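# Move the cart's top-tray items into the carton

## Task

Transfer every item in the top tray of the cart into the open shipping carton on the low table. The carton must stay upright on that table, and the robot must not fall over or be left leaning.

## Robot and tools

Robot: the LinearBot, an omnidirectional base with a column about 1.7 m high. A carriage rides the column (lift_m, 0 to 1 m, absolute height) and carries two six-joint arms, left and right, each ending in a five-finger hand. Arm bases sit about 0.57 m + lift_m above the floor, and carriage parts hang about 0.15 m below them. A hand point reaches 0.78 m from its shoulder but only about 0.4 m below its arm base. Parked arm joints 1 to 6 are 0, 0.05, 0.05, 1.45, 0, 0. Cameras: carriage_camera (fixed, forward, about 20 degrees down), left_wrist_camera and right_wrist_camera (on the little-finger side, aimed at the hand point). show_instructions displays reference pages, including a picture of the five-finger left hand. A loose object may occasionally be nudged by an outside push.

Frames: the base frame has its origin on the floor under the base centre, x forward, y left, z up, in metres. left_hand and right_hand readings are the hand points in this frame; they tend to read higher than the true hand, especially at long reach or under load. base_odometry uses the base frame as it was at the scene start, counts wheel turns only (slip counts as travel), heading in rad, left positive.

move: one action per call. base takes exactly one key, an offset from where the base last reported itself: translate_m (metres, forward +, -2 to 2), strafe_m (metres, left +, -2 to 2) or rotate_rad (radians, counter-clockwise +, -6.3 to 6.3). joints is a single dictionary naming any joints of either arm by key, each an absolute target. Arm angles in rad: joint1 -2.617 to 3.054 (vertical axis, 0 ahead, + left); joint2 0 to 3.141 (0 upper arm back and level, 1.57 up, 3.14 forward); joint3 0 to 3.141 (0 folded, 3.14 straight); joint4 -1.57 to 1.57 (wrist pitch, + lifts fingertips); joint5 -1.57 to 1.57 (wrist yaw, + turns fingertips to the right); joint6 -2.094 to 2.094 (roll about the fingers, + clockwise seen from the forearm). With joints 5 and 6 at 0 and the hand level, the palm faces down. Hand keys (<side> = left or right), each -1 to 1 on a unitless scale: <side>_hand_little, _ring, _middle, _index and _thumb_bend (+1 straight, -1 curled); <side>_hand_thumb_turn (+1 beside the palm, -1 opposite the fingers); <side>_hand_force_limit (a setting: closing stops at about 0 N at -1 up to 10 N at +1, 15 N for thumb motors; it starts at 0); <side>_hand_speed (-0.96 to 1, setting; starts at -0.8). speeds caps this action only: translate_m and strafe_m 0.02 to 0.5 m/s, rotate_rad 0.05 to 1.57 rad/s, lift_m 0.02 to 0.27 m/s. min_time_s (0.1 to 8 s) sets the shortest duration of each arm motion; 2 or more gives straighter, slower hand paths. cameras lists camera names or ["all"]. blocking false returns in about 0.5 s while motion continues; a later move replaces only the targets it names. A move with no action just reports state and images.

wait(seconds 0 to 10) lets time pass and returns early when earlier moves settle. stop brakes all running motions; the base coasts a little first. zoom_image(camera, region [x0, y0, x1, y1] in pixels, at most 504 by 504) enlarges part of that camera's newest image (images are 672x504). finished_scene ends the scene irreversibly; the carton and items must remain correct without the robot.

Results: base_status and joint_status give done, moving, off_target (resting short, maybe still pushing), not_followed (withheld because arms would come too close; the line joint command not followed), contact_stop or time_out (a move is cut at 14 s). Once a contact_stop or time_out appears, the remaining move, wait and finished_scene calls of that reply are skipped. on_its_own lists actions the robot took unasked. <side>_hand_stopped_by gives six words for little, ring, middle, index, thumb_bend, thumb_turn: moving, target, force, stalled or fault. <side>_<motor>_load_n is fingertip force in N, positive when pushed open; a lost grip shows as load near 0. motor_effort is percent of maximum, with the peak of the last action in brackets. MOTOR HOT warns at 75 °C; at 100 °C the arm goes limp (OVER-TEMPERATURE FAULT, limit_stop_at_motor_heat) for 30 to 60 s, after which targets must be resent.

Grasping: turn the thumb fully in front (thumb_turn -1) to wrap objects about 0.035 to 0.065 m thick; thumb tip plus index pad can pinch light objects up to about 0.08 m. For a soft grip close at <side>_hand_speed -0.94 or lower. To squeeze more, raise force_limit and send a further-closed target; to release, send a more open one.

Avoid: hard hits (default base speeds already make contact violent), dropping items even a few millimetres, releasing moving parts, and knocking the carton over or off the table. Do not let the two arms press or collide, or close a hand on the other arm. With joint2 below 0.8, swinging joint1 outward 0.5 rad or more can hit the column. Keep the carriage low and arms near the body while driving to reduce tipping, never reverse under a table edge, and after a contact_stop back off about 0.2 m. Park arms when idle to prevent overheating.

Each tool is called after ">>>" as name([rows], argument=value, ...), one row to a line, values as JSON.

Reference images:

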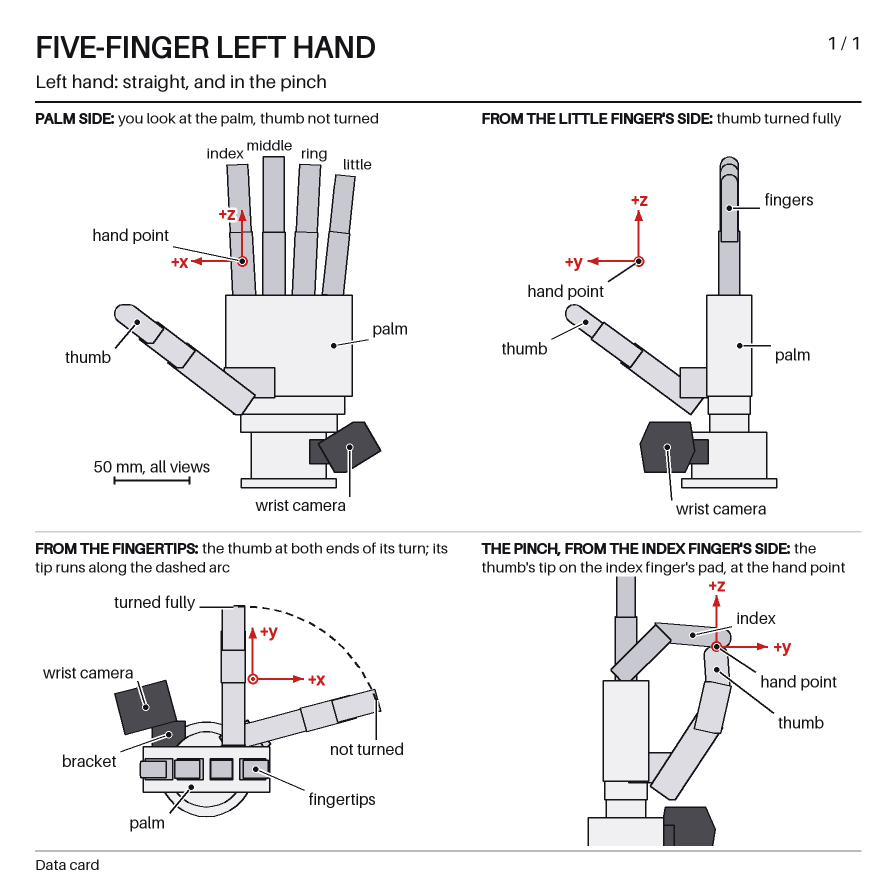

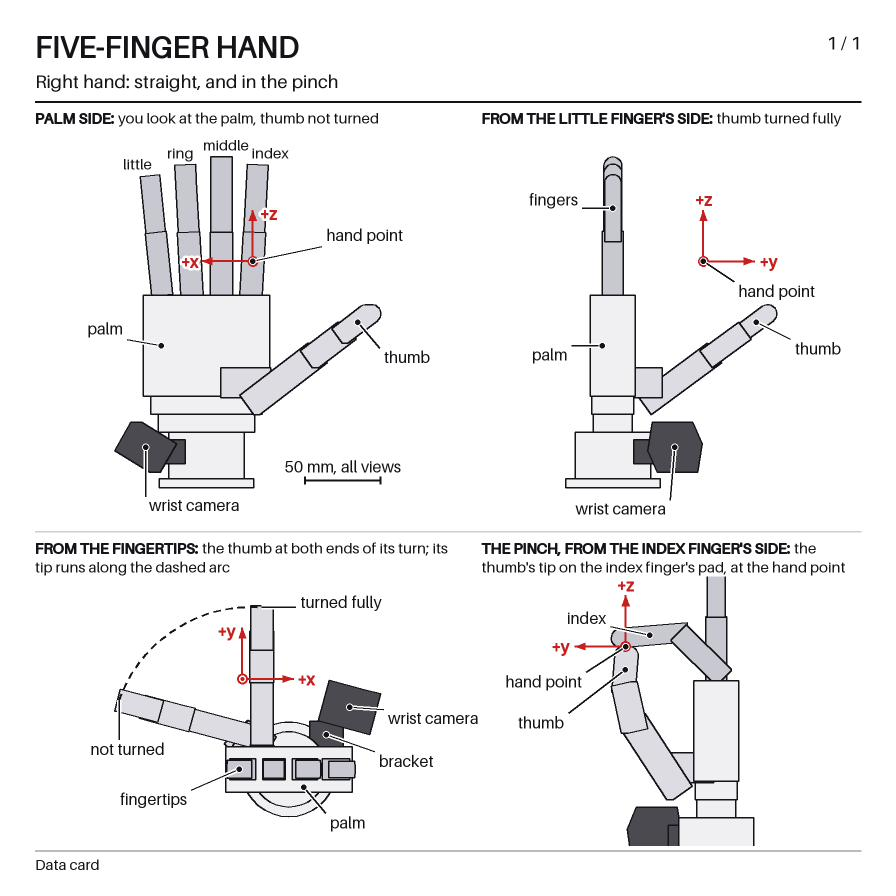

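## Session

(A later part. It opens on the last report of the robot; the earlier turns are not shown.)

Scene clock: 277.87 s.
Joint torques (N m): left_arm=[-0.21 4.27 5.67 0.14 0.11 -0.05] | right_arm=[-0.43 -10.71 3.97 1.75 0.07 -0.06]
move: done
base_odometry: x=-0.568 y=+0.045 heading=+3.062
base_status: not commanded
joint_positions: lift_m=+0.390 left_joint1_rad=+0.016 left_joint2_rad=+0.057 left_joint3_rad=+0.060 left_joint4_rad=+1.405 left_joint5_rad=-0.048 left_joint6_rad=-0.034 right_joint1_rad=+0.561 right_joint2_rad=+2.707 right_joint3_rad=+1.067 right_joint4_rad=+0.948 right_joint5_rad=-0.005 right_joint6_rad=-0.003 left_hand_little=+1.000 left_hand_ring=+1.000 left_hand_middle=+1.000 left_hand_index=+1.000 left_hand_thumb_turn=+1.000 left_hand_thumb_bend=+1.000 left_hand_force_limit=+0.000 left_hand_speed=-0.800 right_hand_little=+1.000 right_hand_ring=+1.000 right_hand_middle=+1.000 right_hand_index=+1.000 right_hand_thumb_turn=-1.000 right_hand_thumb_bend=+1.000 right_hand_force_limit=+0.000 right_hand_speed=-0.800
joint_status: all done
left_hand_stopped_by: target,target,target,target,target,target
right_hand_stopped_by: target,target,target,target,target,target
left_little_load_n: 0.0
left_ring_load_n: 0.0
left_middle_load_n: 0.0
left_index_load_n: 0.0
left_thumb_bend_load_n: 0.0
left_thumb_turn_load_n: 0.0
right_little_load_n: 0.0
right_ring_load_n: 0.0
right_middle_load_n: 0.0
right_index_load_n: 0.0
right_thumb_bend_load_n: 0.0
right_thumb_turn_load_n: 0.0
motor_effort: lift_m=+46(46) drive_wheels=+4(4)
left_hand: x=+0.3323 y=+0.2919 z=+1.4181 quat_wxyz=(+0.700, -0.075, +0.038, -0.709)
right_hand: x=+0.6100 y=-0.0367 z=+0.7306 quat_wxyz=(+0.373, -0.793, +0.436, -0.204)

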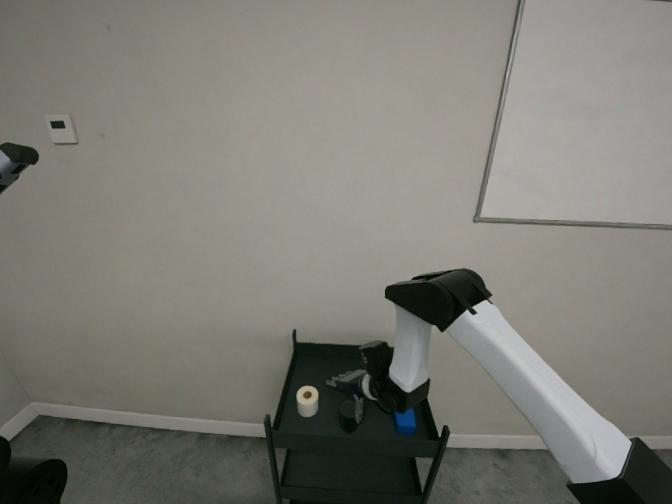

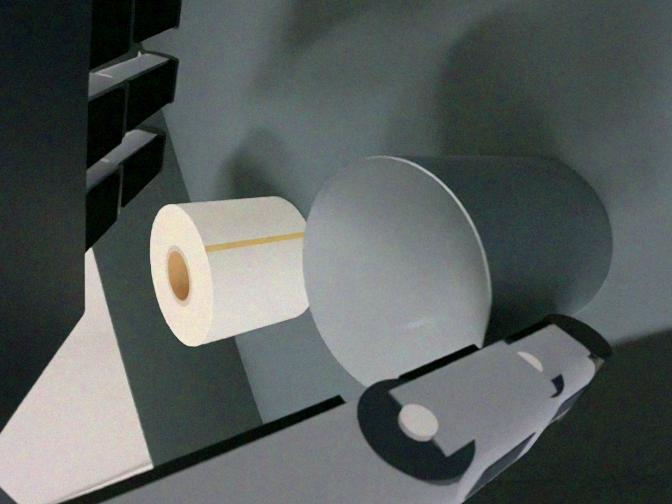

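>>> move(joints={"lift_m": 0.358}, speeds={"lift_m": 0.1}, cameras=["right_wrist_camera"])

>>> move(joints={"right_hand_speed": -0.94, "right_hand_index": -0.2, "right_hand_middle": -0.2, "right_hand_thumb_bend": 0.0}, cameras=["carriage_camera", "right_wrist_camera"])

>>> zoom_image(camera="carriage_camera", region=[270, 350, 450, 504])

Scene clock: 288.63 s.
Joint torques (N m): left_arm=[-0.42 4.12 5.71 0.24 0.09 -0.04] | right_arm=[-0.47 -10.96 4.03 1.77 0.07 -0.06]
move: done
base_odometry: x=-0.568 y=+0.045 heading=+3.062
base_status: not commanded
joint_positions: lift_m=+0.358 left_joint1_rad=+0.016 left_joint2_rad=+0.057 left_joint3_rad=+0.060 left_joint4_rad=+1.404 left_joint5_rad=-0.048 left_joint6_rad=-0.034 right_joint1_rad=+0.561 right_joint2_rad=+2.709 right_joint3_rad=+1.068 right_joint4_rad=+0.945 right_joint5_rad=-0.005 right_joint6_rad=-0.003 left_hand_little=+1.000 left_hand_ring=+1.000 left_hand_middle=+1.000 left_hand_index=+1.000 left_hand_thumb_turn=+1.000 left_hand_thumb_bend=+1.000 left_hand_force_limit=+0.000 left_hand_speed=-0.800 right_hand_little=+1.000 right_hand_ring=+1.000 right_hand_middle=+1.000 right_hand_index=+1.000 right_hand_thumb_turn=-1.000 right_hand_thumb_bend=+1.000 right_hand_force_limit=+0.000 right_hand_speed=-0.800
joint_status: all done
left_hand_stopped_by: target,target,target,target,target,target
right_hand_stopped_by: target,target,target,target,target,target
left_little_load_n: 0.0
left_ring_load_n: 0.0
left_middle_load_n: 0.0
left_index_load_n: 0.0
left_thumb_bend_load_n: 0.0
left_thumb_turn_load_n: 0.5
right_little_load_n: 0.0
right_ring_load_n: 0.0
right_middle_load_n: 0.0
right_index_load_n: 0.0
right_thumb_bend_load_n: 0.0
right_thumb_turn_load_n: 0.0
motor_effort: lift_m=+45(46) drive_wheels=-4(4)
left_hand: x=+0.3325 y=+0.2919 z=+1.3860 quat_wxyz=(+0.700, -0.076, +0.039, -0.709)
right_hand: x=+0.6096 y=-0.0369 z=+0.6978 quat_wxyz=(+0.372, -0.794, +0.436, -0.204)

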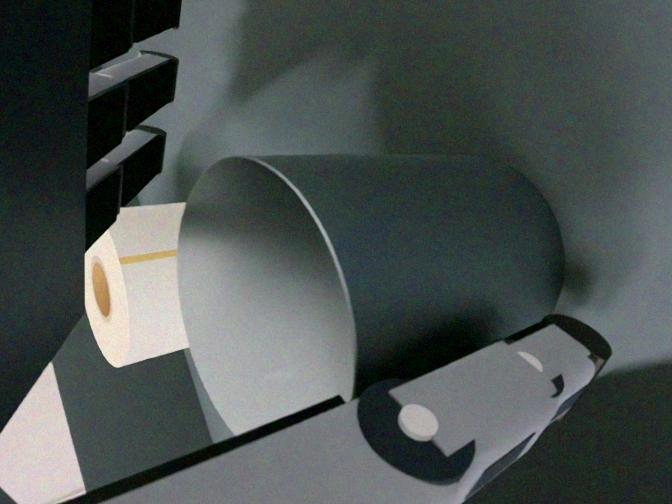

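Scene clock: 294.10 s.
Joint torques (N m): left_arm=[-0.25 4.22 5.85 0.23 0.11 -0.05] | right_arm=[-0.35 -10.91 3.97 1.77 0.05 -0.06]
move: off_target
base_odometry: x=-0.568 y=+0.045 heading=+3.062
base_status: not commanded
joint_positions: lift_m=+0.358 left_joint1_rad=+0.016 left_joint2_rad=+0.057 left_joint3_rad=+0.060 left_joint4_rad=+1.404 left_joint5_rad=-0.048 left_joint6_rad=-0.034 right_joint1_rad=+0.561 right_joint2_rad=+2.709 right_joint3_rad=+1.068 right_joint4_rad=+0.945 right_joint5_rad=-0.005 right_joint6_rad=-0.003 left_hand_little=+1.000 left_hand_ring=+1.000 left_hand_middle=+1.000 left_hand_index=+1.000 left_hand_thumb_turn=+1.000 left_hand_thumb_bend=+1.000 left_hand_force_limit=+0.000 left_hand_speed=-0.800 right_hand_little=+1.000 right_hand_ring=+1.000 right_hand_middle=+0.167 right_hand_index=+0.139 right_hand_thumb_turn=-1.000 right_hand_thumb_bend=+0.567 right_hand_force_limit=+0.000 right_hand_speed=-0.940
joint_status: right_hand_middle off_target (ended at +0.167, target -0.200); right_hand_index off_target (ended at +0.139, target -0.200); right_hand_thumb_bend off_target (ended at +0.567, target +0.000); the others done
left_hand_stopped_by: target,target,target,target,target,target
right_hand_stopped_by: target,target,force,force,force,target
left_little_load_n: 0.0
left_ring_load_n: 0.0
left_middle_load_n: 0.0
left_index_load_n: -0.5
left_thumb_bend_load_n: 0.0
left_thumb_turn_load_n: 0.0
right_little_load_n: 0.0
right_ring_load_n: 0.0
right_middle_load_n: 4.5
right_index_load_n: 5.0
right_thumb_bend_load_n: 8.0
right_thumb_turn_load_n: 0.5
motor_effort: lift_m=+45(45) drive_wheels=+4(4)
left_hand: x=+0.3325 y=+0.2919 z=+1.3860 quat_wxyz=(+0.700, -0.076, +0.039, -0.709)
right_hand: x=+0.6096 y=-0.0369 z=+0.6978 quat_wxyz=(+0.372, -0.794, +0.436, -0.204)

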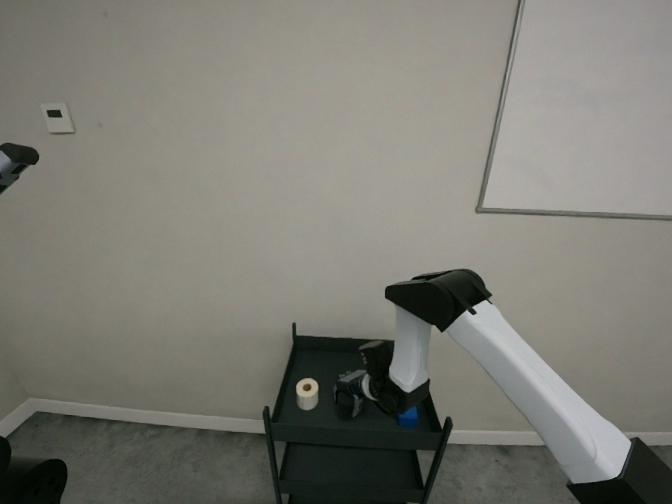

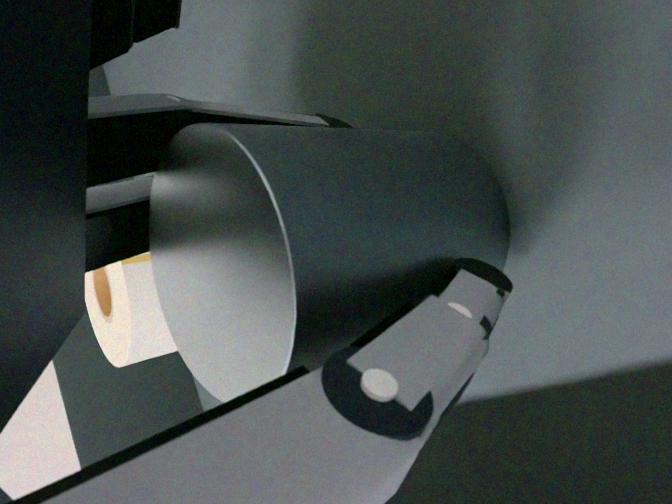

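Scaled by 2.800 from the camera's image (finer frame: 960x720).

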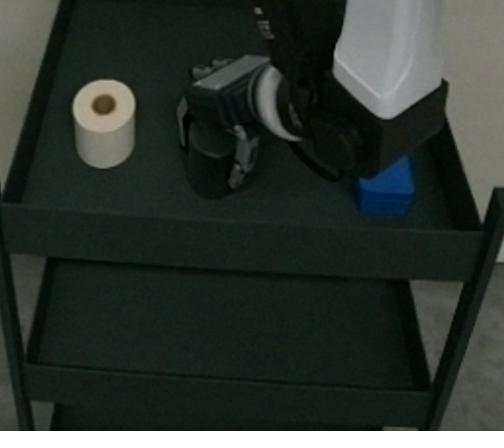

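>>> move(joints={"lift_m": 0.5}, speeds={"lift_m": 0.08}, cameras=["right_wrist_camera"])

Scene clock: 313.87 s.
Joint torques (N m): left_arm=[-0.06 4.19 5.68 0.24 0.14 -0.02] | right_arm=[-0.39 -11.02 3.96 1.74 0.05 -0.04]
move: done
base_odometry: x=-0.568 y=+0.045 heading=+3.062
base_status: not commanded
joint_positions: lift_m=+0.500 left_joint1_rad=+0.016 left_joint2_rad=+0.057 left_joint3_rad=+0.060 left_joint4_rad=+1.404 left_joint5_rad=-0.048 left_joint6_rad=-0.034 right_joint1_rad=+0.561 right_joint2_rad=+2.711 right_joint3_rad=+1.069 right_joint4_rad=+0.941 right_joint5_rad=-0.005 right_joint6_rad=-0.003 left_hand_little=+1.000 left_hand_ring=+1.000 left_hand_middle=+1.000 left_hand_index=+1.000 left_hand_thumb_turn=+1.000 left_hand_thumb_bend=+1.000 left_hand_force_limit=+0.000 left_hand_speed=-0.800 right_hand_little=+1.000 right_hand_ring=+1.000 right_hand_middle=+0.167 right_hand_index=+0.139 right_hand_thumb_turn=-1.000 right_hand_thumb_bend=+0.567 right_hand_force_limit=+0.000 right_hand_speed=-0.940
joint_status: all done
left_hand_stopped_by: target,target,target,target,target,target
right_hand_stopped_by: target,target,force,force,force,target
left_little_load_n: 0.0
left_ring_load_n: 0.0
left_middle_load_n: 0.0
left_index_load_n: 0.0
left_thumb_bend_load_n: 0.0
left_thumb_turn_load_n: 0.0
right_little_load_n: 0.0
right_ring_load_n: 0.5
right_middle_load_n: 4.0
right_index_load_n: 5.0
right_thumb_bend_load_n: 8.0
right_thumb_turn_load_n: 0.5
motor_effort: lift_m=+45(55) drive_wheels=+4(4)
left_hand: x=+0.3326 y=+0.2919 z=+1.5280 quat_wxyz=(+0.700, -0.076, +0.039, -0.709)
right_hand: x=+0.6085 y=-0.0376 z=+0.8384 quat_wxyz=(+0.370, -0.795, +0.437, -0.202)

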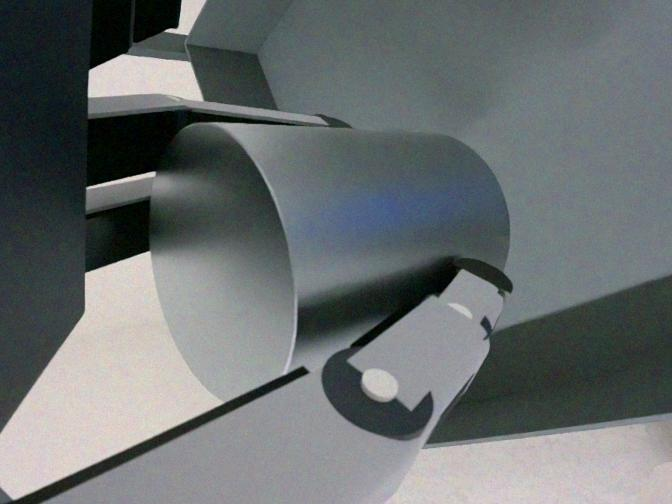

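>>> move(joints={"right_joint1_rad": -0.1, "right_joint2_rad": 1.57, "right_joint3_rad": 0.6, "right_joint4_rad": 0.27}, min_time_s=2.5, cameras=[])

>>> move(joints={"left_joint1_rad": -0.2, "left_joint2_rad": 1.9, "left_joint3_rad": 1.0, "left_joint4_rad": 0.2, "left_joint5_rad": 0, "left_joint6_rad": 0, "left_hand_thumb_turn": -1}, min_time_s=2, cameras=[])

>>> move(joints={"left_joint1_rad": -0.47, "left_joint2_rad": 2.722, "left_joint3_rad": 1.168, "left_joint4_rad": 0.86}, min_time_s=2, cameras=["all"])

>>> zoom_image(camera="carriage_camera", region=[250, 350, 430, 504])

Scene clock: 323.33 s.
Joint torques (N m): left_arm=[-0.25 4.29 5.91 0.13 0.07 -0.03] | right_arm=[-0.43 -8.43 6.08 1.69 0.06 -0.06]
move: done
base_odometry: x=-0.568 y=+0.045 heading=+3.062
base_status: not commanded
joint_positions: lift_m=+0.500 left_joint1_rad=+0.016 left_joint2_rad=+0.057 left_joint3_rad=+0.060 left_joint4_rad=+1.404 left_joint5_rad=-0.048 left_joint6_rad=-0.034 right_joint1_rad=-0.096 right_joint2_rad=+1.592 right_joint3_rad=+0.608 right_joint4_rad=+0.283 right_joint5_rad=-0.003 right_joint6_rad=-0.003 left_hand_little=+1.000 left_hand_ring=+1.000 left_hand_middle=+1.000 left_hand_index=+1.000 left_hand_thumb_turn=+1.000 left_hand_thumb_bend=+1.000 left_hand_force_limit=+0.000 left_hand_speed=-0.800 right_hand_little=+1.000 right_hand_ring=+1.000 right_hand_middle=+0.167 right_hand_index=+0.139 right_hand_thumb_turn=-1.000 right_hand_thumb_bend=+0.567 right_hand_force_limit=+0.000 right_hand_speed=-0.940
joint_status: all done
left_hand_stopped_by: target,target,target,target,target,target
right_hand_stopped_by: target,target,force,force,force,target
left_little_load_n: 0.0
left_ring_load_n: 0.0
left_middle_load_n: 0.0
left_index_load_n: 0.0
left_thumb_bend_load_n: 0.0
left_thumb_turn_load_n: 0.0
right_little_load_n: 0.0
right_ring_load_n: 0.0
right_middle_load_n: 4.5
right_index_load_n: 5.0
right_thumb_bend_load_n: 8.5
right_thumb_turn_load_n: 0.0
motor_effort: lift_m=+45(45) drive_wheels=+4(4)
left_hand: x=+0.3326 y=+0.2919 z=+1.5280 quat_wxyz=(+0.700, -0.076, +0.039, -0.709)
right_hand: x=+0.6075 y=-0.3188 z=+1.0702 quat_wxyz=(+0.284, -0.611, +0.670, -0.312)

Scene clock: 328.97 s.
Joint torques (N m): left_arm=[-0.83 -9.58 8.17 2.08 0.17 0.03] | right_arm=[-0.47 -8.27 6.08 1.77 0.06 -0.08]
move: done
base_odometry: x=-0.568 y=+0.045 heading=+3.062
base_status: not commanded
joint_positions: lift_m=+0.500 left_joint1_rad=-0.195 left_joint2_rad=+1.890 left_joint3_rad=+0.975 left_joint4_rad=+0.205 left_joint5_rad=-0.010 left_joint6_rad=-0.007 right_joint1_rad=-0.096 right_joint2_rad=+1.590 right_joint3_rad=+0.608 right_joint4_rad=+0.274 right_joint5_rad=-0.003 right_joint6_rad=-0.003 left_hand_little=+1.000 left_hand_ring=+1.000 left_hand_middle=+1.000 left_hand_index=+1.000 left_hand_thumb_turn=-1.000 left_hand_thumb_bend=+1.000 left_hand_force_limit=+0.000 left_hand_speed=-0.800 right_hand_little=+1.000 right_hand_ring=+1.000 right_hand_middle=+0.167 right_hand_index=+0.139 right_hand_thumb_turn=-1.000 right_hand_thumb_bend=+0.567 right_hand_force_limit=+0.000 right_hand_speed=-0.940
joint_status: all done
left_hand_stopped_by: target,target,target,target,target,target
right_hand_stopped_by: target,target,force,force,force,target
left_little_load_n: 0.0
left_ring_load_n: 0.0
left_middle_load_n: 0.0
left_index_load_n: 0.0
left_thumb_bend_load_n: 0.0
left_thumb_turn_load_n: 0.0
right_little_load_n: 0.0
right_ring_load_n: 0.0
right_middle_load_n: 4.0
right_index_load_n: 5.0
right_thumb_bend_load_n: 8.0
right_thumb_turn_load_n: 0.0
motor_effort: lift_m=+45(45) drive_wheels=-4(4)
left_hand: x=+0.6788 y=+0.1948 z=+1.0683 quat_wxyz=(+0.267, -0.581, +0.699, -0.320)
right_hand: x=+0.6058 y=-0.3186 z=+1.0692 quat_wxyz=(+0.282, -0.612, +0.671, -0.309)

Scene clock: 331.30 s.
Joint torques (N m): left_arm=[-0.58 -12.19 4.36 2.3 0.13 0] | right_arm=[-0.46 -8.28 6.05 1.76 0.06 -0.06]
move: done
base_odometry: x=-0.568 y=+0.045 heading=+3.062
base_status: not commanded
joint_positions: lift_m=+0.500 left_joint1_rad=-0.466 left_joint2_rad=+2.708 left_joint3_rad=+1.154 left_joint4_rad=+0.842 left_joint5_rad=-0.007 left_joint6_rad=-0.007 right_joint1_rad=-0.096 right_joint2_rad=+1.590 right_joint3_rad=+0.608 right_joint4_rad=+0.274 right_joint5_rad=-0.003 right_joint6_rad=-0.003 left_hand_little=+1.000 left_hand_ring=+1.000 left_hand_middle=+1.000 left_hand_index=+1.000 left_hand_thumb_turn=-1.000 left_hand_thumb_bend=+1.000 left_hand_force_limit=+0.000 left_hand_speed=-0.800 right_hand_little=+1.000 right_hand_ring=+1.000 right_hand_middle=+0.167 right_hand_index=+0.139 right_hand_thumb_turn=-1.000 right_hand_thumb_bend=+0.567 right_hand_force_limit=+0.000 right_hand_speed=-0.940
joint_status: all done
left_hand_stopped_by: target,target,target,target,target,target
right_hand_stopped_by: target,target,force,force,force,target
left_little_load_n: 0.0
left_ring_load_n: 0.0
left_middle_load_n: 0.0
left_index_load_n: 0.0
left_thumb_bend_load_n: 0.0
left_thumb_turn_load_n: 0.0
right_little_load_n: -0.5
right_ring_load_n: 0.0
right_middle_load_n: 4.0
right_index_load_n: 5.0
right_thumb_bend_load_n: 8.0
right_thumb_turn_load_n: 0.0
motor_effort: lift_m=+45(45) drive_wheels=-4(4)
left_hand: x=+0.6512 y=+0.0680 z=+0.8420 quat_wxyz=(+0.220, -0.481, +0.771, -0.353)
right_hand: x=+0.6058 y=-0.3186 z=+1.0692 quat_wxyz=(+0.282, -0.612, +0.671, -0.309)
pictures: carriage_camera, left_wrist_camera, right_wrist_camera

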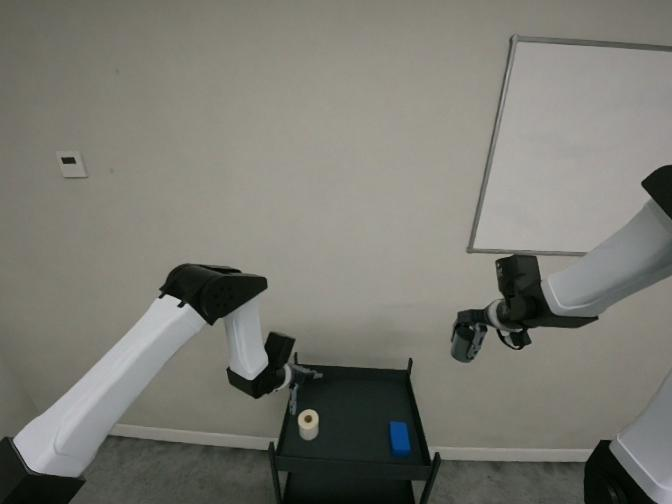

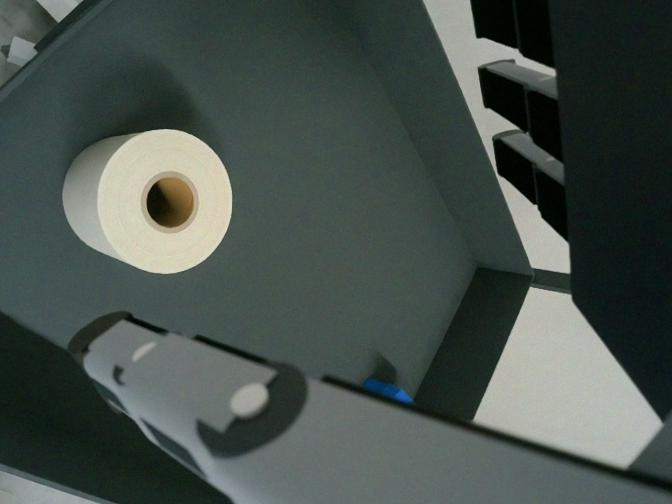

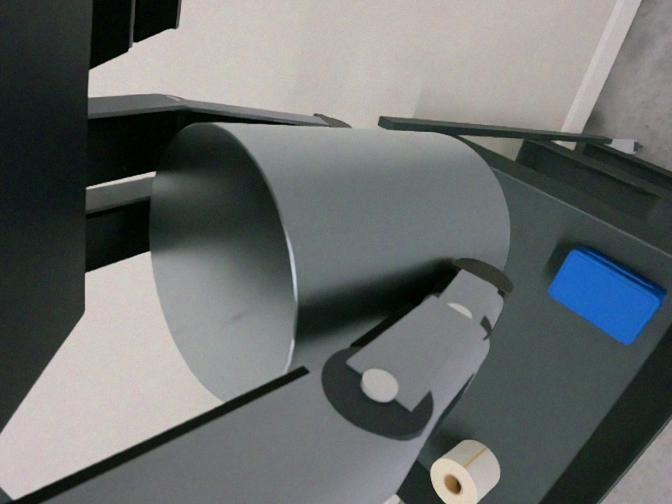

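Scaled by 2.800 from the camera's image (finer frame: 960x720).

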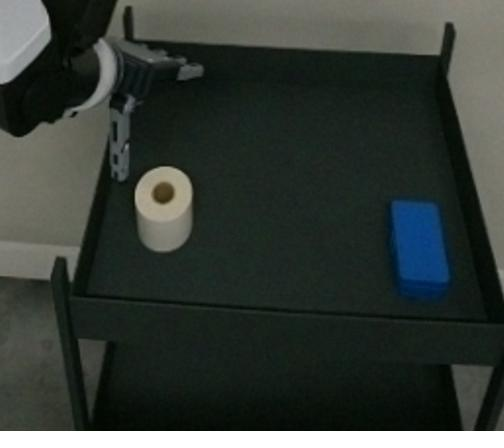

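>>> move(joints={"left_joint1_rad": -0.47, "left_joint2_rad": 2.733, "left_joint3_rad": 1.231, "left_joint4_rad": 0.806}, min_time_s=1, cameras=[])

>>> move(joints={"lift_m": 0.4}, speeds={"lift_m": 0.12}, cameras=["carriage_camera", "left_wrist_camera"])

>>> zoom_image(camera="carriage_camera", region=[250, 330, 430, 484])

Scene clock: 344.43 s.
Joint torques (N m): left_arm=[-0.39 -12.27 4.96 2.06 0.11 0.04] | right_arm=[-0.47 -8.24 6.09 1.75 0.05 -0.05]
move: done
base_odometry: x=-0.568 y=+0.045 heading=+3.062
base_status: not commanded
joint_positions: lift_m=+0.500 left_joint1_rad=-0.466 left_joint2_rad=+2.717 left_joint3_rad=+1.215 left_joint4_rad=+0.811 left_joint5_rad=-0.007 left_joint6_rad=-0.007 right_joint1_rad=-0.096 right_joint2_rad=+1.590 right_joint3_rad=+0.608 right_joint4_rad=+0.274 right_joint5_rad=-0.003 right_joint6_rad=-0.003 left_hand_little=+1.000 left_hand_ring=+1.000 left_hand_middle=+1.000 left_hand_index=+1.000 left_hand_thumb_turn=-1.000 left_hand_thumb_bend=+1.000 left_hand_force_limit=+0.000 left_hand_speed=-0.800 right_hand_little=+1.000 right_hand_ring=+1.000 right_hand_middle=+0.167 right_hand_index=+0.139 right_hand_thumb_turn=-1.000 right_hand_thumb_bend=+0.567 right_hand_force_limit=+0.000 right_hand_speed=-0.940
joint_status: all done
left_hand_stopped_by: target,target,target,target,target,target
right_hand_stopped_by: target,target,force,force,force,target
left_little_load_n: 0.0
left_ring_load_n: 0.0
left_middle_load_n: 0.0
left_index_load_n: 0.0
left_thumb_bend_load_n: 0.0
left_thumb_turn_load_n: 0.0
right_little_load_n: 0.0
right_ring_load_n: 0.0
right_middle_load_n: 4.0
right_index_load_n: 5.0
right_thumb_bend_load_n: 8.0
right_thumb_turn_load_n: 0.0
motor_effort: lift_m=+45(45) drive_wheels=-3(4)
left_hand: x=+0.6678 y=+0.0596 z=+0.8472 quat_wxyz=(+0.225, -0.479, +0.768, -0.362)
right_hand: x=+0.6058 y=-0.3186 z=+1.0692 quat_wxyz=(+0.282, -0.612, +0.671, -0.309)

Scene clock: 345.73 s.
Joint torques (N m): left_arm=[-0.64 -13.44 4.21 2.13 0.15 0.04] | right_arm=[-0.5 -7.46 6.68 1.81 0.07 -0.05]
move: done
base_odometry: x=-0.568 y=+0.045 heading=+3.062
base_status: not commanded
joint_positions: lift_m=+0.400 left_joint1_rad=-0.466 left_joint2_rad=+2.727 left_joint3_rad=+1.220 left_joint4_rad=+0.800 left_joint5_rad=-0.007 left_joint6_rad=-0.007 right_joint1_rad=-0.096 right_joint2_rad=+1.584 right_joint3_rad=+0.603 right_joint4_rad=+0.270 right_joint5_rad=-0.003 right_joint6_rad=-0.003 left_hand_little=+1.000 left_hand_ring=+1.000 left_hand_middle=+1.000 left_hand_index=+1.000 left_hand_thumb_turn=-1.000 left_hand_thumb_bend=+1.000 left_hand_force_limit=+0.000 left_hand_speed=-0.800 right_hand_little=+1.000 right_hand_ring=+1.000 right_hand_middle=+0.167 right_hand_index=+0.139 right_hand_thumb_turn=-1.000 right_hand_thumb_bend=+0.567 right_hand_force_limit=+0.000 right_hand_speed=-0.940
joint_status: all done
left_hand_stopped_by: target,target,target,target,target,target
right_hand_stopped_by: target,target,force,force,force,target
left_little_load_n: -0.5
left_ring_load_n: 0.0
left_middle_load_n: 0.0
left_index_load_n: -0.5
left_thumb_bend_load_n: 0.0
left_thumb_turn_load_n: 0.0
right_little_load_n: 0.0
right_ring_load_n: 0.0
right_middle_load_n: 4.0
right_index_load_n: 5.0
right_thumb_bend_load_n: 8.0
right_thumb_turn_load_n: 0.5
motor_effort: lift_m=+45(46) drive_wheels=+4(4)
left_hand: x=+0.6643 y=+0.0614 z=+0.7414 quat_wxyz=(+0.221, -0.481, +0.771, -0.355)
right_hand: x=+0.6037 y=-0.3184 z=+0.9691 quat_wxyz=(+0.281, -0.612, +0.672, -0.308)

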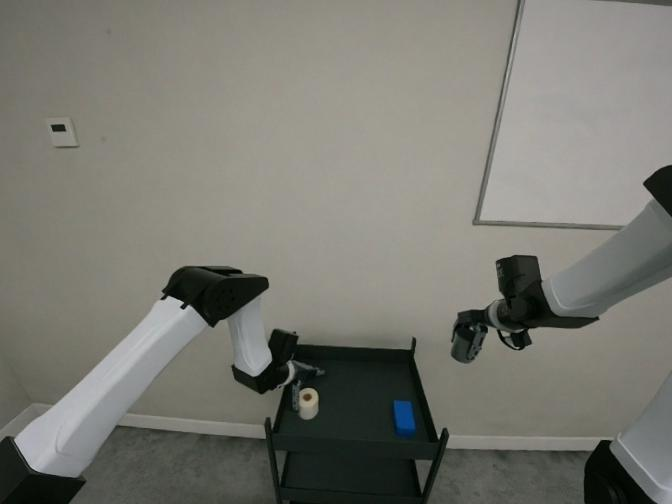

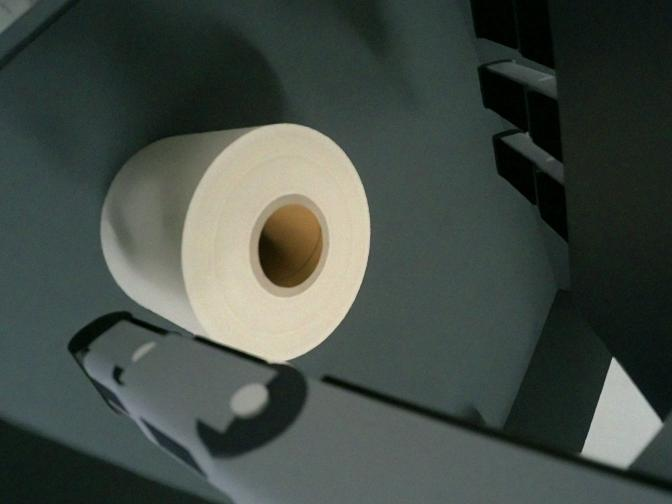

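Scaled by 2.800 from the camera's image (finer frame: 960x720).

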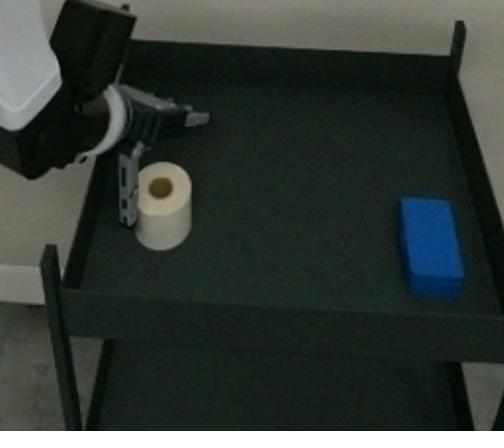

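>>> move(joints={"lift_m": 0.358}, speeds={"lift_m": 0.1}, cameras=["left_wrist_camera"])

>>> move(joints={"left_hand_speed": -0.94, "left_hand_index": -0.2, "left_hand_middle": -0.2, "left_hand_thumb_bend": 0.0}, cameras=["carriage_camera", "left_wrist_camera"])

Scene clock: 351.27 s.
Joint torques (N m): left_arm=[-0.51 -13.5 3.99 2.25 0.1 0.05] | right_arm=[-0.47 -7.27 6.74 1.81 0.06 -0.06]
move: done
base_odometry: x=-0.568 y=+0.045 heading=+3.062
base_status: not commanded
joint_positions: lift_m=+0.358 left_joint1_rad=-0.466 left_joint2_rad=+2.730 left_joint3_rad=+1.222 left_joint4_rad=+0.798 left_joint5_rad=-0.007 left_joint6_rad=-0.007 right_joint1_rad=-0.096 right_joint2_rad=+1.582 right_joint3_rad=+0.603 right_joint4_rad=+0.269 right_joint5_rad=-0.003 right_joint6_rad=-0.003 left_hand_little=+1.000 left_hand_ring=+1.000 left_hand_middle=+1.000 left_hand_index=+1.000 left_hand_thumb_turn=-1.000 left_hand_thumb_bend=+1.000 left_hand_force_limit=+0.000 left_hand_speed=-0.800 right_hand_little=+1.000 right_hand_ring=+1.000 right_hand_middle=+0.167 right_hand_index=+0.139 right_hand_thumb_turn=-1.000 right_hand_thumb_bend=+0.567 right_hand_force_limit=+0.000 right_hand_speed=-0.940
joint_status: all done
left_hand_stopped_by: target,target,target,target,target,target
right_hand_stopped_by: target,target,force,force,force,target
left_little_load_n: 0.0
left_ring_load_n: -0.5
left_middle_load_n: 0.0
left_index_load_n: 0.0
left_thumb_bend_load_n: 0.0
left_thumb_turn_load_n: 0.0
right_little_load_n: 0.0
right_ring_load_n: 0.0
right_middle_load_n: 4.0
right_index_load_n: 5.0
right_thumb_bend_load_n: 8.0
right_thumb_turn_load_n: 0.5
motor_effort: lift_m=+45(46) drive_wheels=-3(4)
left_hand: x=+0.6639 y=+0.0615 z=+0.6984 quat_wxyz=(+0.221, -0.481, +0.771, -0.355)
right_hand: x=+0.6036 y=-0.3184 z=+0.9275 quat_wxyz=(+0.281, -0.612, +0.671, -0.308)

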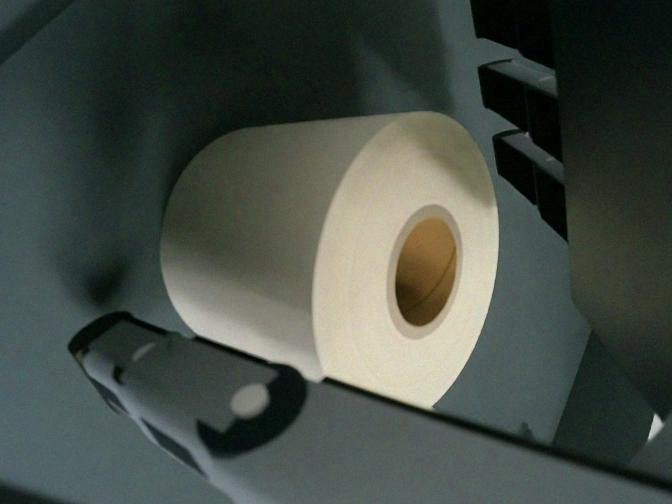

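Scene clock: 356.23 s.
Joint torques (N m): left_arm=[-0.46 -13.41 4.01 2.26 0.17 0.02] | right_arm=[-0.43 -7.38 6.68 1.81 0.05 -0.06]
move: off_target
base_odometry: x=-0.568 y=+0.045 heading=+3.062
base_status: not commanded
joint_positions: lift_m=+0.358 left_joint1_rad=-0.466 left_joint2_rad=+2.730 left_joint3_rad=+1.222 left_joint4_rad=+0.799 left_joint5_rad=-0.007 left_joint6_rad=-0.007 right_joint1_rad=-0.096 right_joint2_rad=+1.582 right_joint3_rad=+0.603 right_joint4_rad=+0.269 right_joint5_rad=-0.003 right_joint6_rad=-0.003 left_hand_little=+1.000 left_hand_ring=+1.000 left_hand_middle=+0.268 left_hand_index=+0.290 left_hand_thumb_turn=-1.000 left_hand_thumb_bend=+0.635 left_hand_force_limit=+0.000 left_hand_speed=-0.940 right_hand_little=+1.000 right_hand_ring=+1.000 right_hand_middle=+0.167 right_hand_index=+0.139 right_hand_thumb_turn=-1.000 right_hand_thumb_bend=+0.567 right_hand_force_limit=+0.000 right_hand_speed=-0.940
joint_status: left_hand_middle off_target (ended at +0.268, target -0.200); left_hand_index off_target (ended at +0.290, target -0.200); left_hand_thumb_bend off_target (ended at +0.635, target +0.000); the others done
left_hand_stopped_by: target,target,force,force,force,target
right_hand_stopped_by: target,target,force,force,force,target
left_little_load_n: 0.0
left_ring_load_n: 0.5
left_middle_load_n: 5.0
left_index_load_n: 4.0
left_thumb_bend_load_n: 9.5
left_thumb_turn_load_n: 0.5
right_little_load_n: 0.0
right_ring_load_n: 0.0
right_middle_load_n: 4.0
right_index_load_n: 5.5
right_thumb_bend_load_n: 8.0
right_thumb_turn_load_n: 0.0
motor_effort: lift_m=+45(45) drive_wheels=-3(4)
left_hand: x=+0.6639 y=+0.0615 z=+0.6985 quat_wxyz=(+0.221, -0.481, +0.771, -0.355)
right_hand: x=+0.6036 y=-0.3184 z=+0.9275 quat_wxyz=(+0.281, -0.612, +0.671, -0.308)

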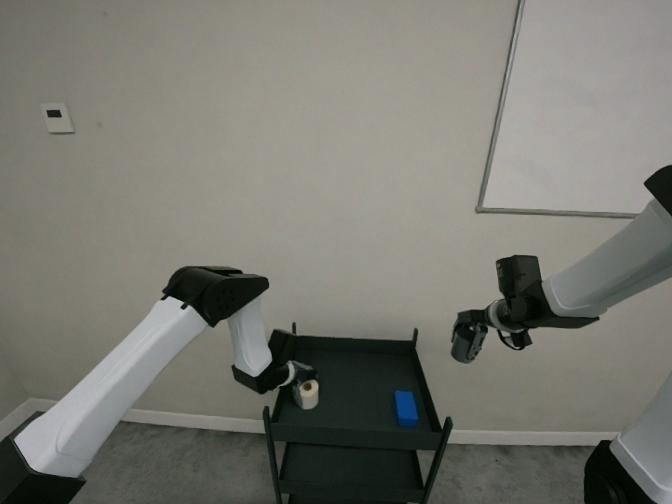

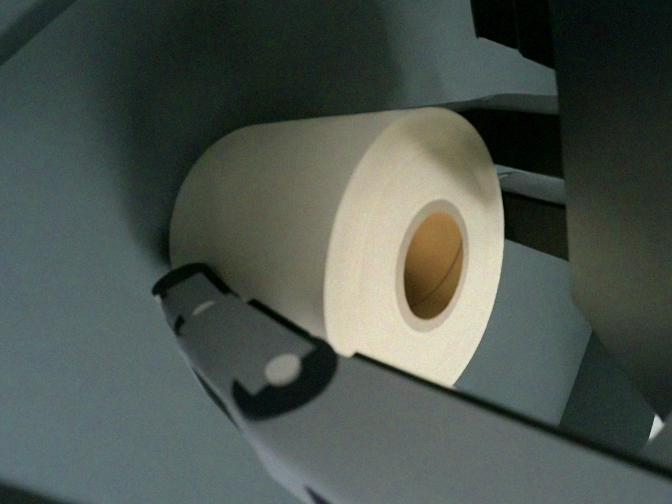

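>>> move(joints={"lift_m": 0.5}, speeds={"lift_m": 0.08}, cameras=["left_wrist_camera"])

>>> move(joints={"left_joint1_rad": 0.1, "left_joint2_rad": 1.57, "left_joint3_rad": 0.6, "left_joint4_rad": 0.25}, min_time_s=2.5, cameras=["carriage_camera", "left_wrist_camera"])

Scene clock: 401.00 s.
Joint torques (N m): left_arm=[-0.59 -13.56 4.11 2.36 0.1 -0.04] | right_arm=[-0.46 -7.13 6.72 1.79 0.04 -0.06]
move: done
base_odometry: x=-0.568 y=+0.045 heading=+3.062
base_status: not commanded
joint_positions: lift_m=+0.500 left_joint1_rad=-0.466 left_joint2_rad=+2.732 left_joint3_rad=+1.222 left_joint4_rad=+0.785 left_joint5_rad=-0.007 left_joint6_rad=-0.005 right_joint1_rad=-0.096 right_joint2_rad=+1.581 right_joint3_rad=+0.601 right_joint4_rad=+0.269 right_joint5_rad=-0.003 right_joint6_rad=-0.003 left_hand_little=+1.000 left_hand_ring=+1.000 left_hand_middle=+0.268 left_hand_index=+0.290 left_hand_thumb_turn=-1.000 left_hand_thumb_bend=+0.635 left_hand_force_limit=+0.000 left_hand_speed=-0.940 right_hand_little=+1.000 right_hand_ring=+1.000 right_hand_middle=+0.167 right_hand_index=+0.139 right_hand_thumb_turn=-1.000 right_hand_thumb_bend=+0.567 right_hand_force_limit=+0.000 right_hand_speed=-0.940
joint_status: all done
left_hand_stopped_by: target,target,force,force,force,target
right_hand_stopped_by: target,target,force,force,force,target
left_little_load_n: 0.0
left_ring_load_n: 0.0
left_middle_load_n: 5.0
left_index_load_n: 3.5
left_thumb_bend_load_n: 9.5
left_thumb_turn_load_n: 0.5
right_little_load_n: 0.0
right_ring_load_n: 0.5
right_middle_load_n: 4.0
right_index_load_n: 5.0
right_thumb_bend_load_n: 8.0
right_thumb_turn_load_n: 0.0
motor_effort: lift_m=+45(56) drive_wheels=+4(4)
left_hand: x=+0.6606 y=+0.0633 z=+0.8372 quat_wxyz=(+0.217, -0.482, +0.774, -0.348)
right_hand: x=+0.6030 y=-0.3184 z=+1.0691 quat_wxyz=(+0.281, -0.613, +0.672, -0.308)

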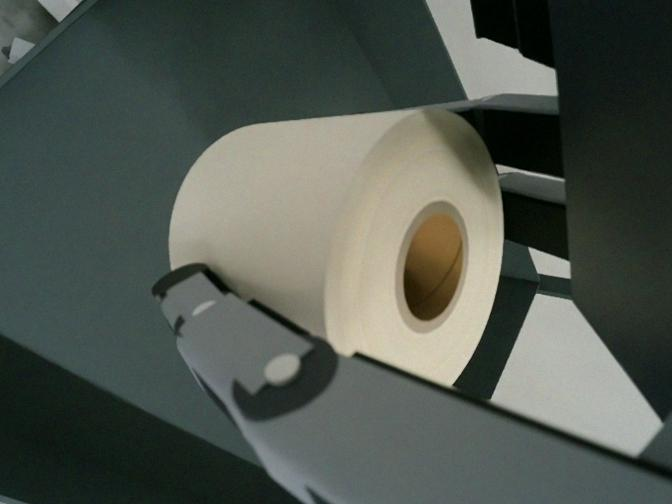

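Scene clock: 403.80 s.
Joint torques (N m): left_arm=[0.23 -10.74 5.38 2.17 0.1 0] | right_arm=[-0.46 -7.31 6.75 1.8 0.06 -0.06]
move: done
base_odometry: x=-0.568 y=+0.045 heading=+3.063
base_status: not commanded
joint_positions: lift_m=+0.500 left_joint1_rad=+0.095 left_joint2_rad=+1.606 left_joint3_rad=+0.603 left_joint4_rad=+0.237 left_joint5_rad=-0.006 left_joint6_rad=-0.005 right_joint1_rad=-0.096 right_joint2_rad=+1.581 right_joint3_rad=+0.601 right_joint4_rad=+0.269 right_joint5_rad=-0.003 right_joint6_rad=-0.003 left_hand_little=+1.000 left_hand_ring=+1.000 left_hand_middle=+0.268 left_hand_index=+0.290 left_hand_thumb_turn=-1.000 left_hand_thumb_bend=+0.635 left_hand_force_limit=+0.000 left_hand_speed=-0.940 right_hand_little=+1.000 right_hand_ring=+1.000 right_hand_middle=+0.167 right_hand_index=+0.139 right_hand_thumb_turn=-1.000 right_hand_thumb_bend=+0.567 right_hand_force_limit=+0.000 right_hand_speed=-0.940
joint_status: all done
left_hand_stopped_by: target,target,force,force,force,target
right_hand_stopped_by: target,target,force,force,force,target
left_little_load_n: 0.0
left_ring_load_n: 0.0
left_middle_load_n: 5.0
left_index_load_n: 3.5
left_thumb_bend_load_n: 9.5
left_thumb_turn_load_n: 0.5
right_little_load_n: 0.0
right_ring_load_n: 0.0
right_middle_load_n: 4.0
right_index_load_n: 5.0
right_thumb_bend_load_n: 8.0
right_thumb_turn_load_n: 0.5
motor_effort: lift_m=+45(46) drive_wheels=-3(4)
left_hand: x=+0.5937 y=+0.3183 z=+1.0561 quat_wxyz=(+0.291, -0.683, +0.616, -0.262)
right_hand: x=+0.6030 y=-0.3184 z=+1.0691 quat_wxyz=(+0.281, -0.613, +0.672, -0.308)

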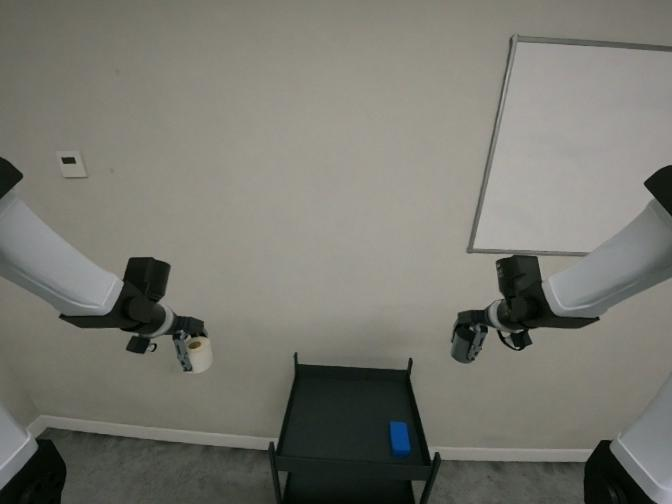

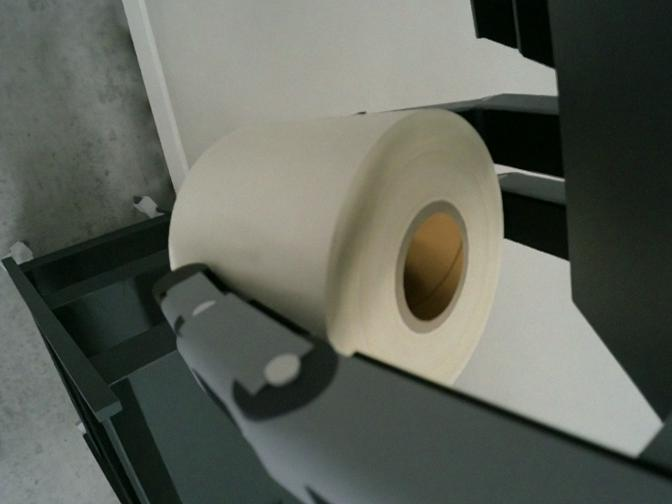

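>>> move(base={"translate_m": -0.4}, speeds={"translate_m": 0.3}, cameras=[])

>>> move(base={"rotate_rad": -3.06}, speeds={"rotate_rad": 0.7}, cameras=["carriage_camera"])

>>> zoom_image(camera="carriage_camera", region=[200, 230, 450, 420])

Scene clock: 410.40 s.
Joint torques (N m): left_arm=[0.28 -10.24 5.53 2.23 0.14 -0.01] | right_arm=[-0.47 -7.32 6.91 1.8 0.06 -0.07]
move: done
base_odometry: x=-0.169 y=+0.013 heading=+3.062
base_status: done
joint_positions: lift_m=+0.500 left_joint1_rad=+0.095 left_joint2_rad=+1.602 left_joint3_rad=+0.602 left_joint4_rad=+0.229 left_joint5_rad=-0.005 left_joint6_rad=-0.003 right_joint1_rad=-0.096 right_joint2_rad=+1.581 right_joint3_rad=+0.601 right_joint4_rad=+0.269 right_joint5_rad=-0.003 right_joint6_rad=-0.003 left_hand_little=+1.000 left_hand_ring=+1.000 left_hand_middle=+0.268 left_hand_index=+0.290 left_hand_thumb_turn=-1.000 left_hand_thumb_bend=+0.635 left_hand_force_limit=+0.000 left_hand_speed=-0.940 right_hand_little=+1.000 right_hand_ring=+1.000 right_hand_middle=+0.167 right_hand_index=+0.139 right_hand_thumb_turn=-1.000 right_hand_thumb_bend=+0.567 right_hand_force_limit=+0.000 right_hand_speed=-0.940
joint_status: not commanded
left_hand_stopped_by: target,target,force,force,force,target
right_hand_stopped_by: target,target,force,force,force,target
left_little_load_n: 0.0
left_ring_load_n: 0.0
left_middle_load_n: 5.0
left_index_load_n: 3.5
left_thumb_bend_load_n: 9.5
left_thumb_turn_load_n: 0.5
right_little_load_n: 0.0
right_ring_load_n: 0.0
right_middle_load_n: 4.0
right_index_load_n: 5.0
right_thumb_bend_load_n: 8.0
right_thumb_turn_load_n: 0.0
motor_effort: lift_m=+45(46) drive_wheels=-1(11)
left_hand: x=+0.5919 y=+0.3181 z=+1.0560 quat_wxyz=(+0.290, -0.683, +0.618, -0.261)
right_hand: x=+0.6031 y=-0.3183 z=+1.0691 quat_wxyz=(+0.281, -0.613, +0.672, -0.308)

Scene clock: 415.97 s.
Joint torques (N m): left_arm=[-0.01 -10.45 5.6 2.32 0.05 0.01] | right_arm=[-0.12 -7.3 6.75 1.79 0.05 -0.06]
move: done
base_odometry: x=-0.169 y=+0.013 heading=+0.003
base_status: done
joint_positions: lift_m=+0.500 left_joint1_rad=+0.098 left_joint2_rad=+1.602 left_joint3_rad=+0.602 left_joint4_rad=+0.229 left_joint5_rad=-0.003 left_joint6_rad=-0.003 right_joint1_rad=-0.100 right_joint2_rad=+1.581 right_joint3_rad=+0.601 right_joint4_rad=+0.269 right_joint5_rad=-0.003 right_joint6_rad=-0.003 left_hand_little=+1.000 left_hand_ring=+1.000 left_hand_middle=+0.268 left_hand_index=+0.290 left_hand_thumb_turn=-1.000 left_hand_thumb_bend=+0.635 left_hand_force_limit=+0.000 left_hand_speed=-0.940 right_hand_little=+1.000 right_hand_ring=+1.000 right_hand_middle=+0.167 right_hand_index=+0.139 right_hand_thumb_turn=-1.000 right_hand_thumb_bend=+0.567 right_hand_force_limit=+0.000 right_hand_speed=-0.940
joint_status: not commanded
left_hand_stopped_by: target,target,force,force,force,target
right_hand_stopped_by: target,target,force,force,force,target
left_little_load_n: 0.0
left_ring_load_n: -0.5
left_middle_load_n: 5.0
left_index_load_n: 4.0
left_thumb_bend_load_n: 9.5
left_thumb_turn_load_n: 0.5
right_little_load_n: 0.0
right_ring_load_n: 0.0
right_middle_load_n: 4.0
right_index_load_n: 5.0
right_thumb_bend_load_n: 8.5
right_thumb_turn_load_n: 0.0
motor_effort: lift_m=+45(45) drive_wheels=+3(9)
left_hand: x=+0.5917 y=+0.3189 z=+1.0559 quat_wxyz=(+0.289, -0.684, +0.617, -0.261)
right_hand: x=+0.6031 y=-0.3199 z=+1.0691 quat_wxyz=(+0.280, -0.611, +0.673, -0.309)

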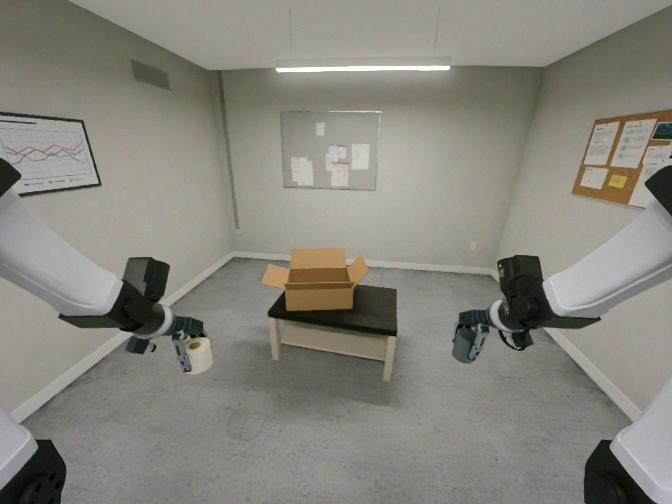

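Scaled by 2.016 from the camera's image (finer frame: 960x720).

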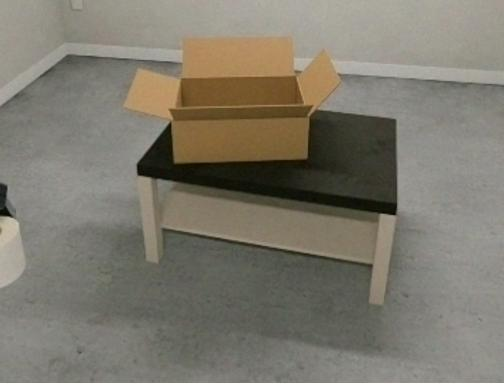

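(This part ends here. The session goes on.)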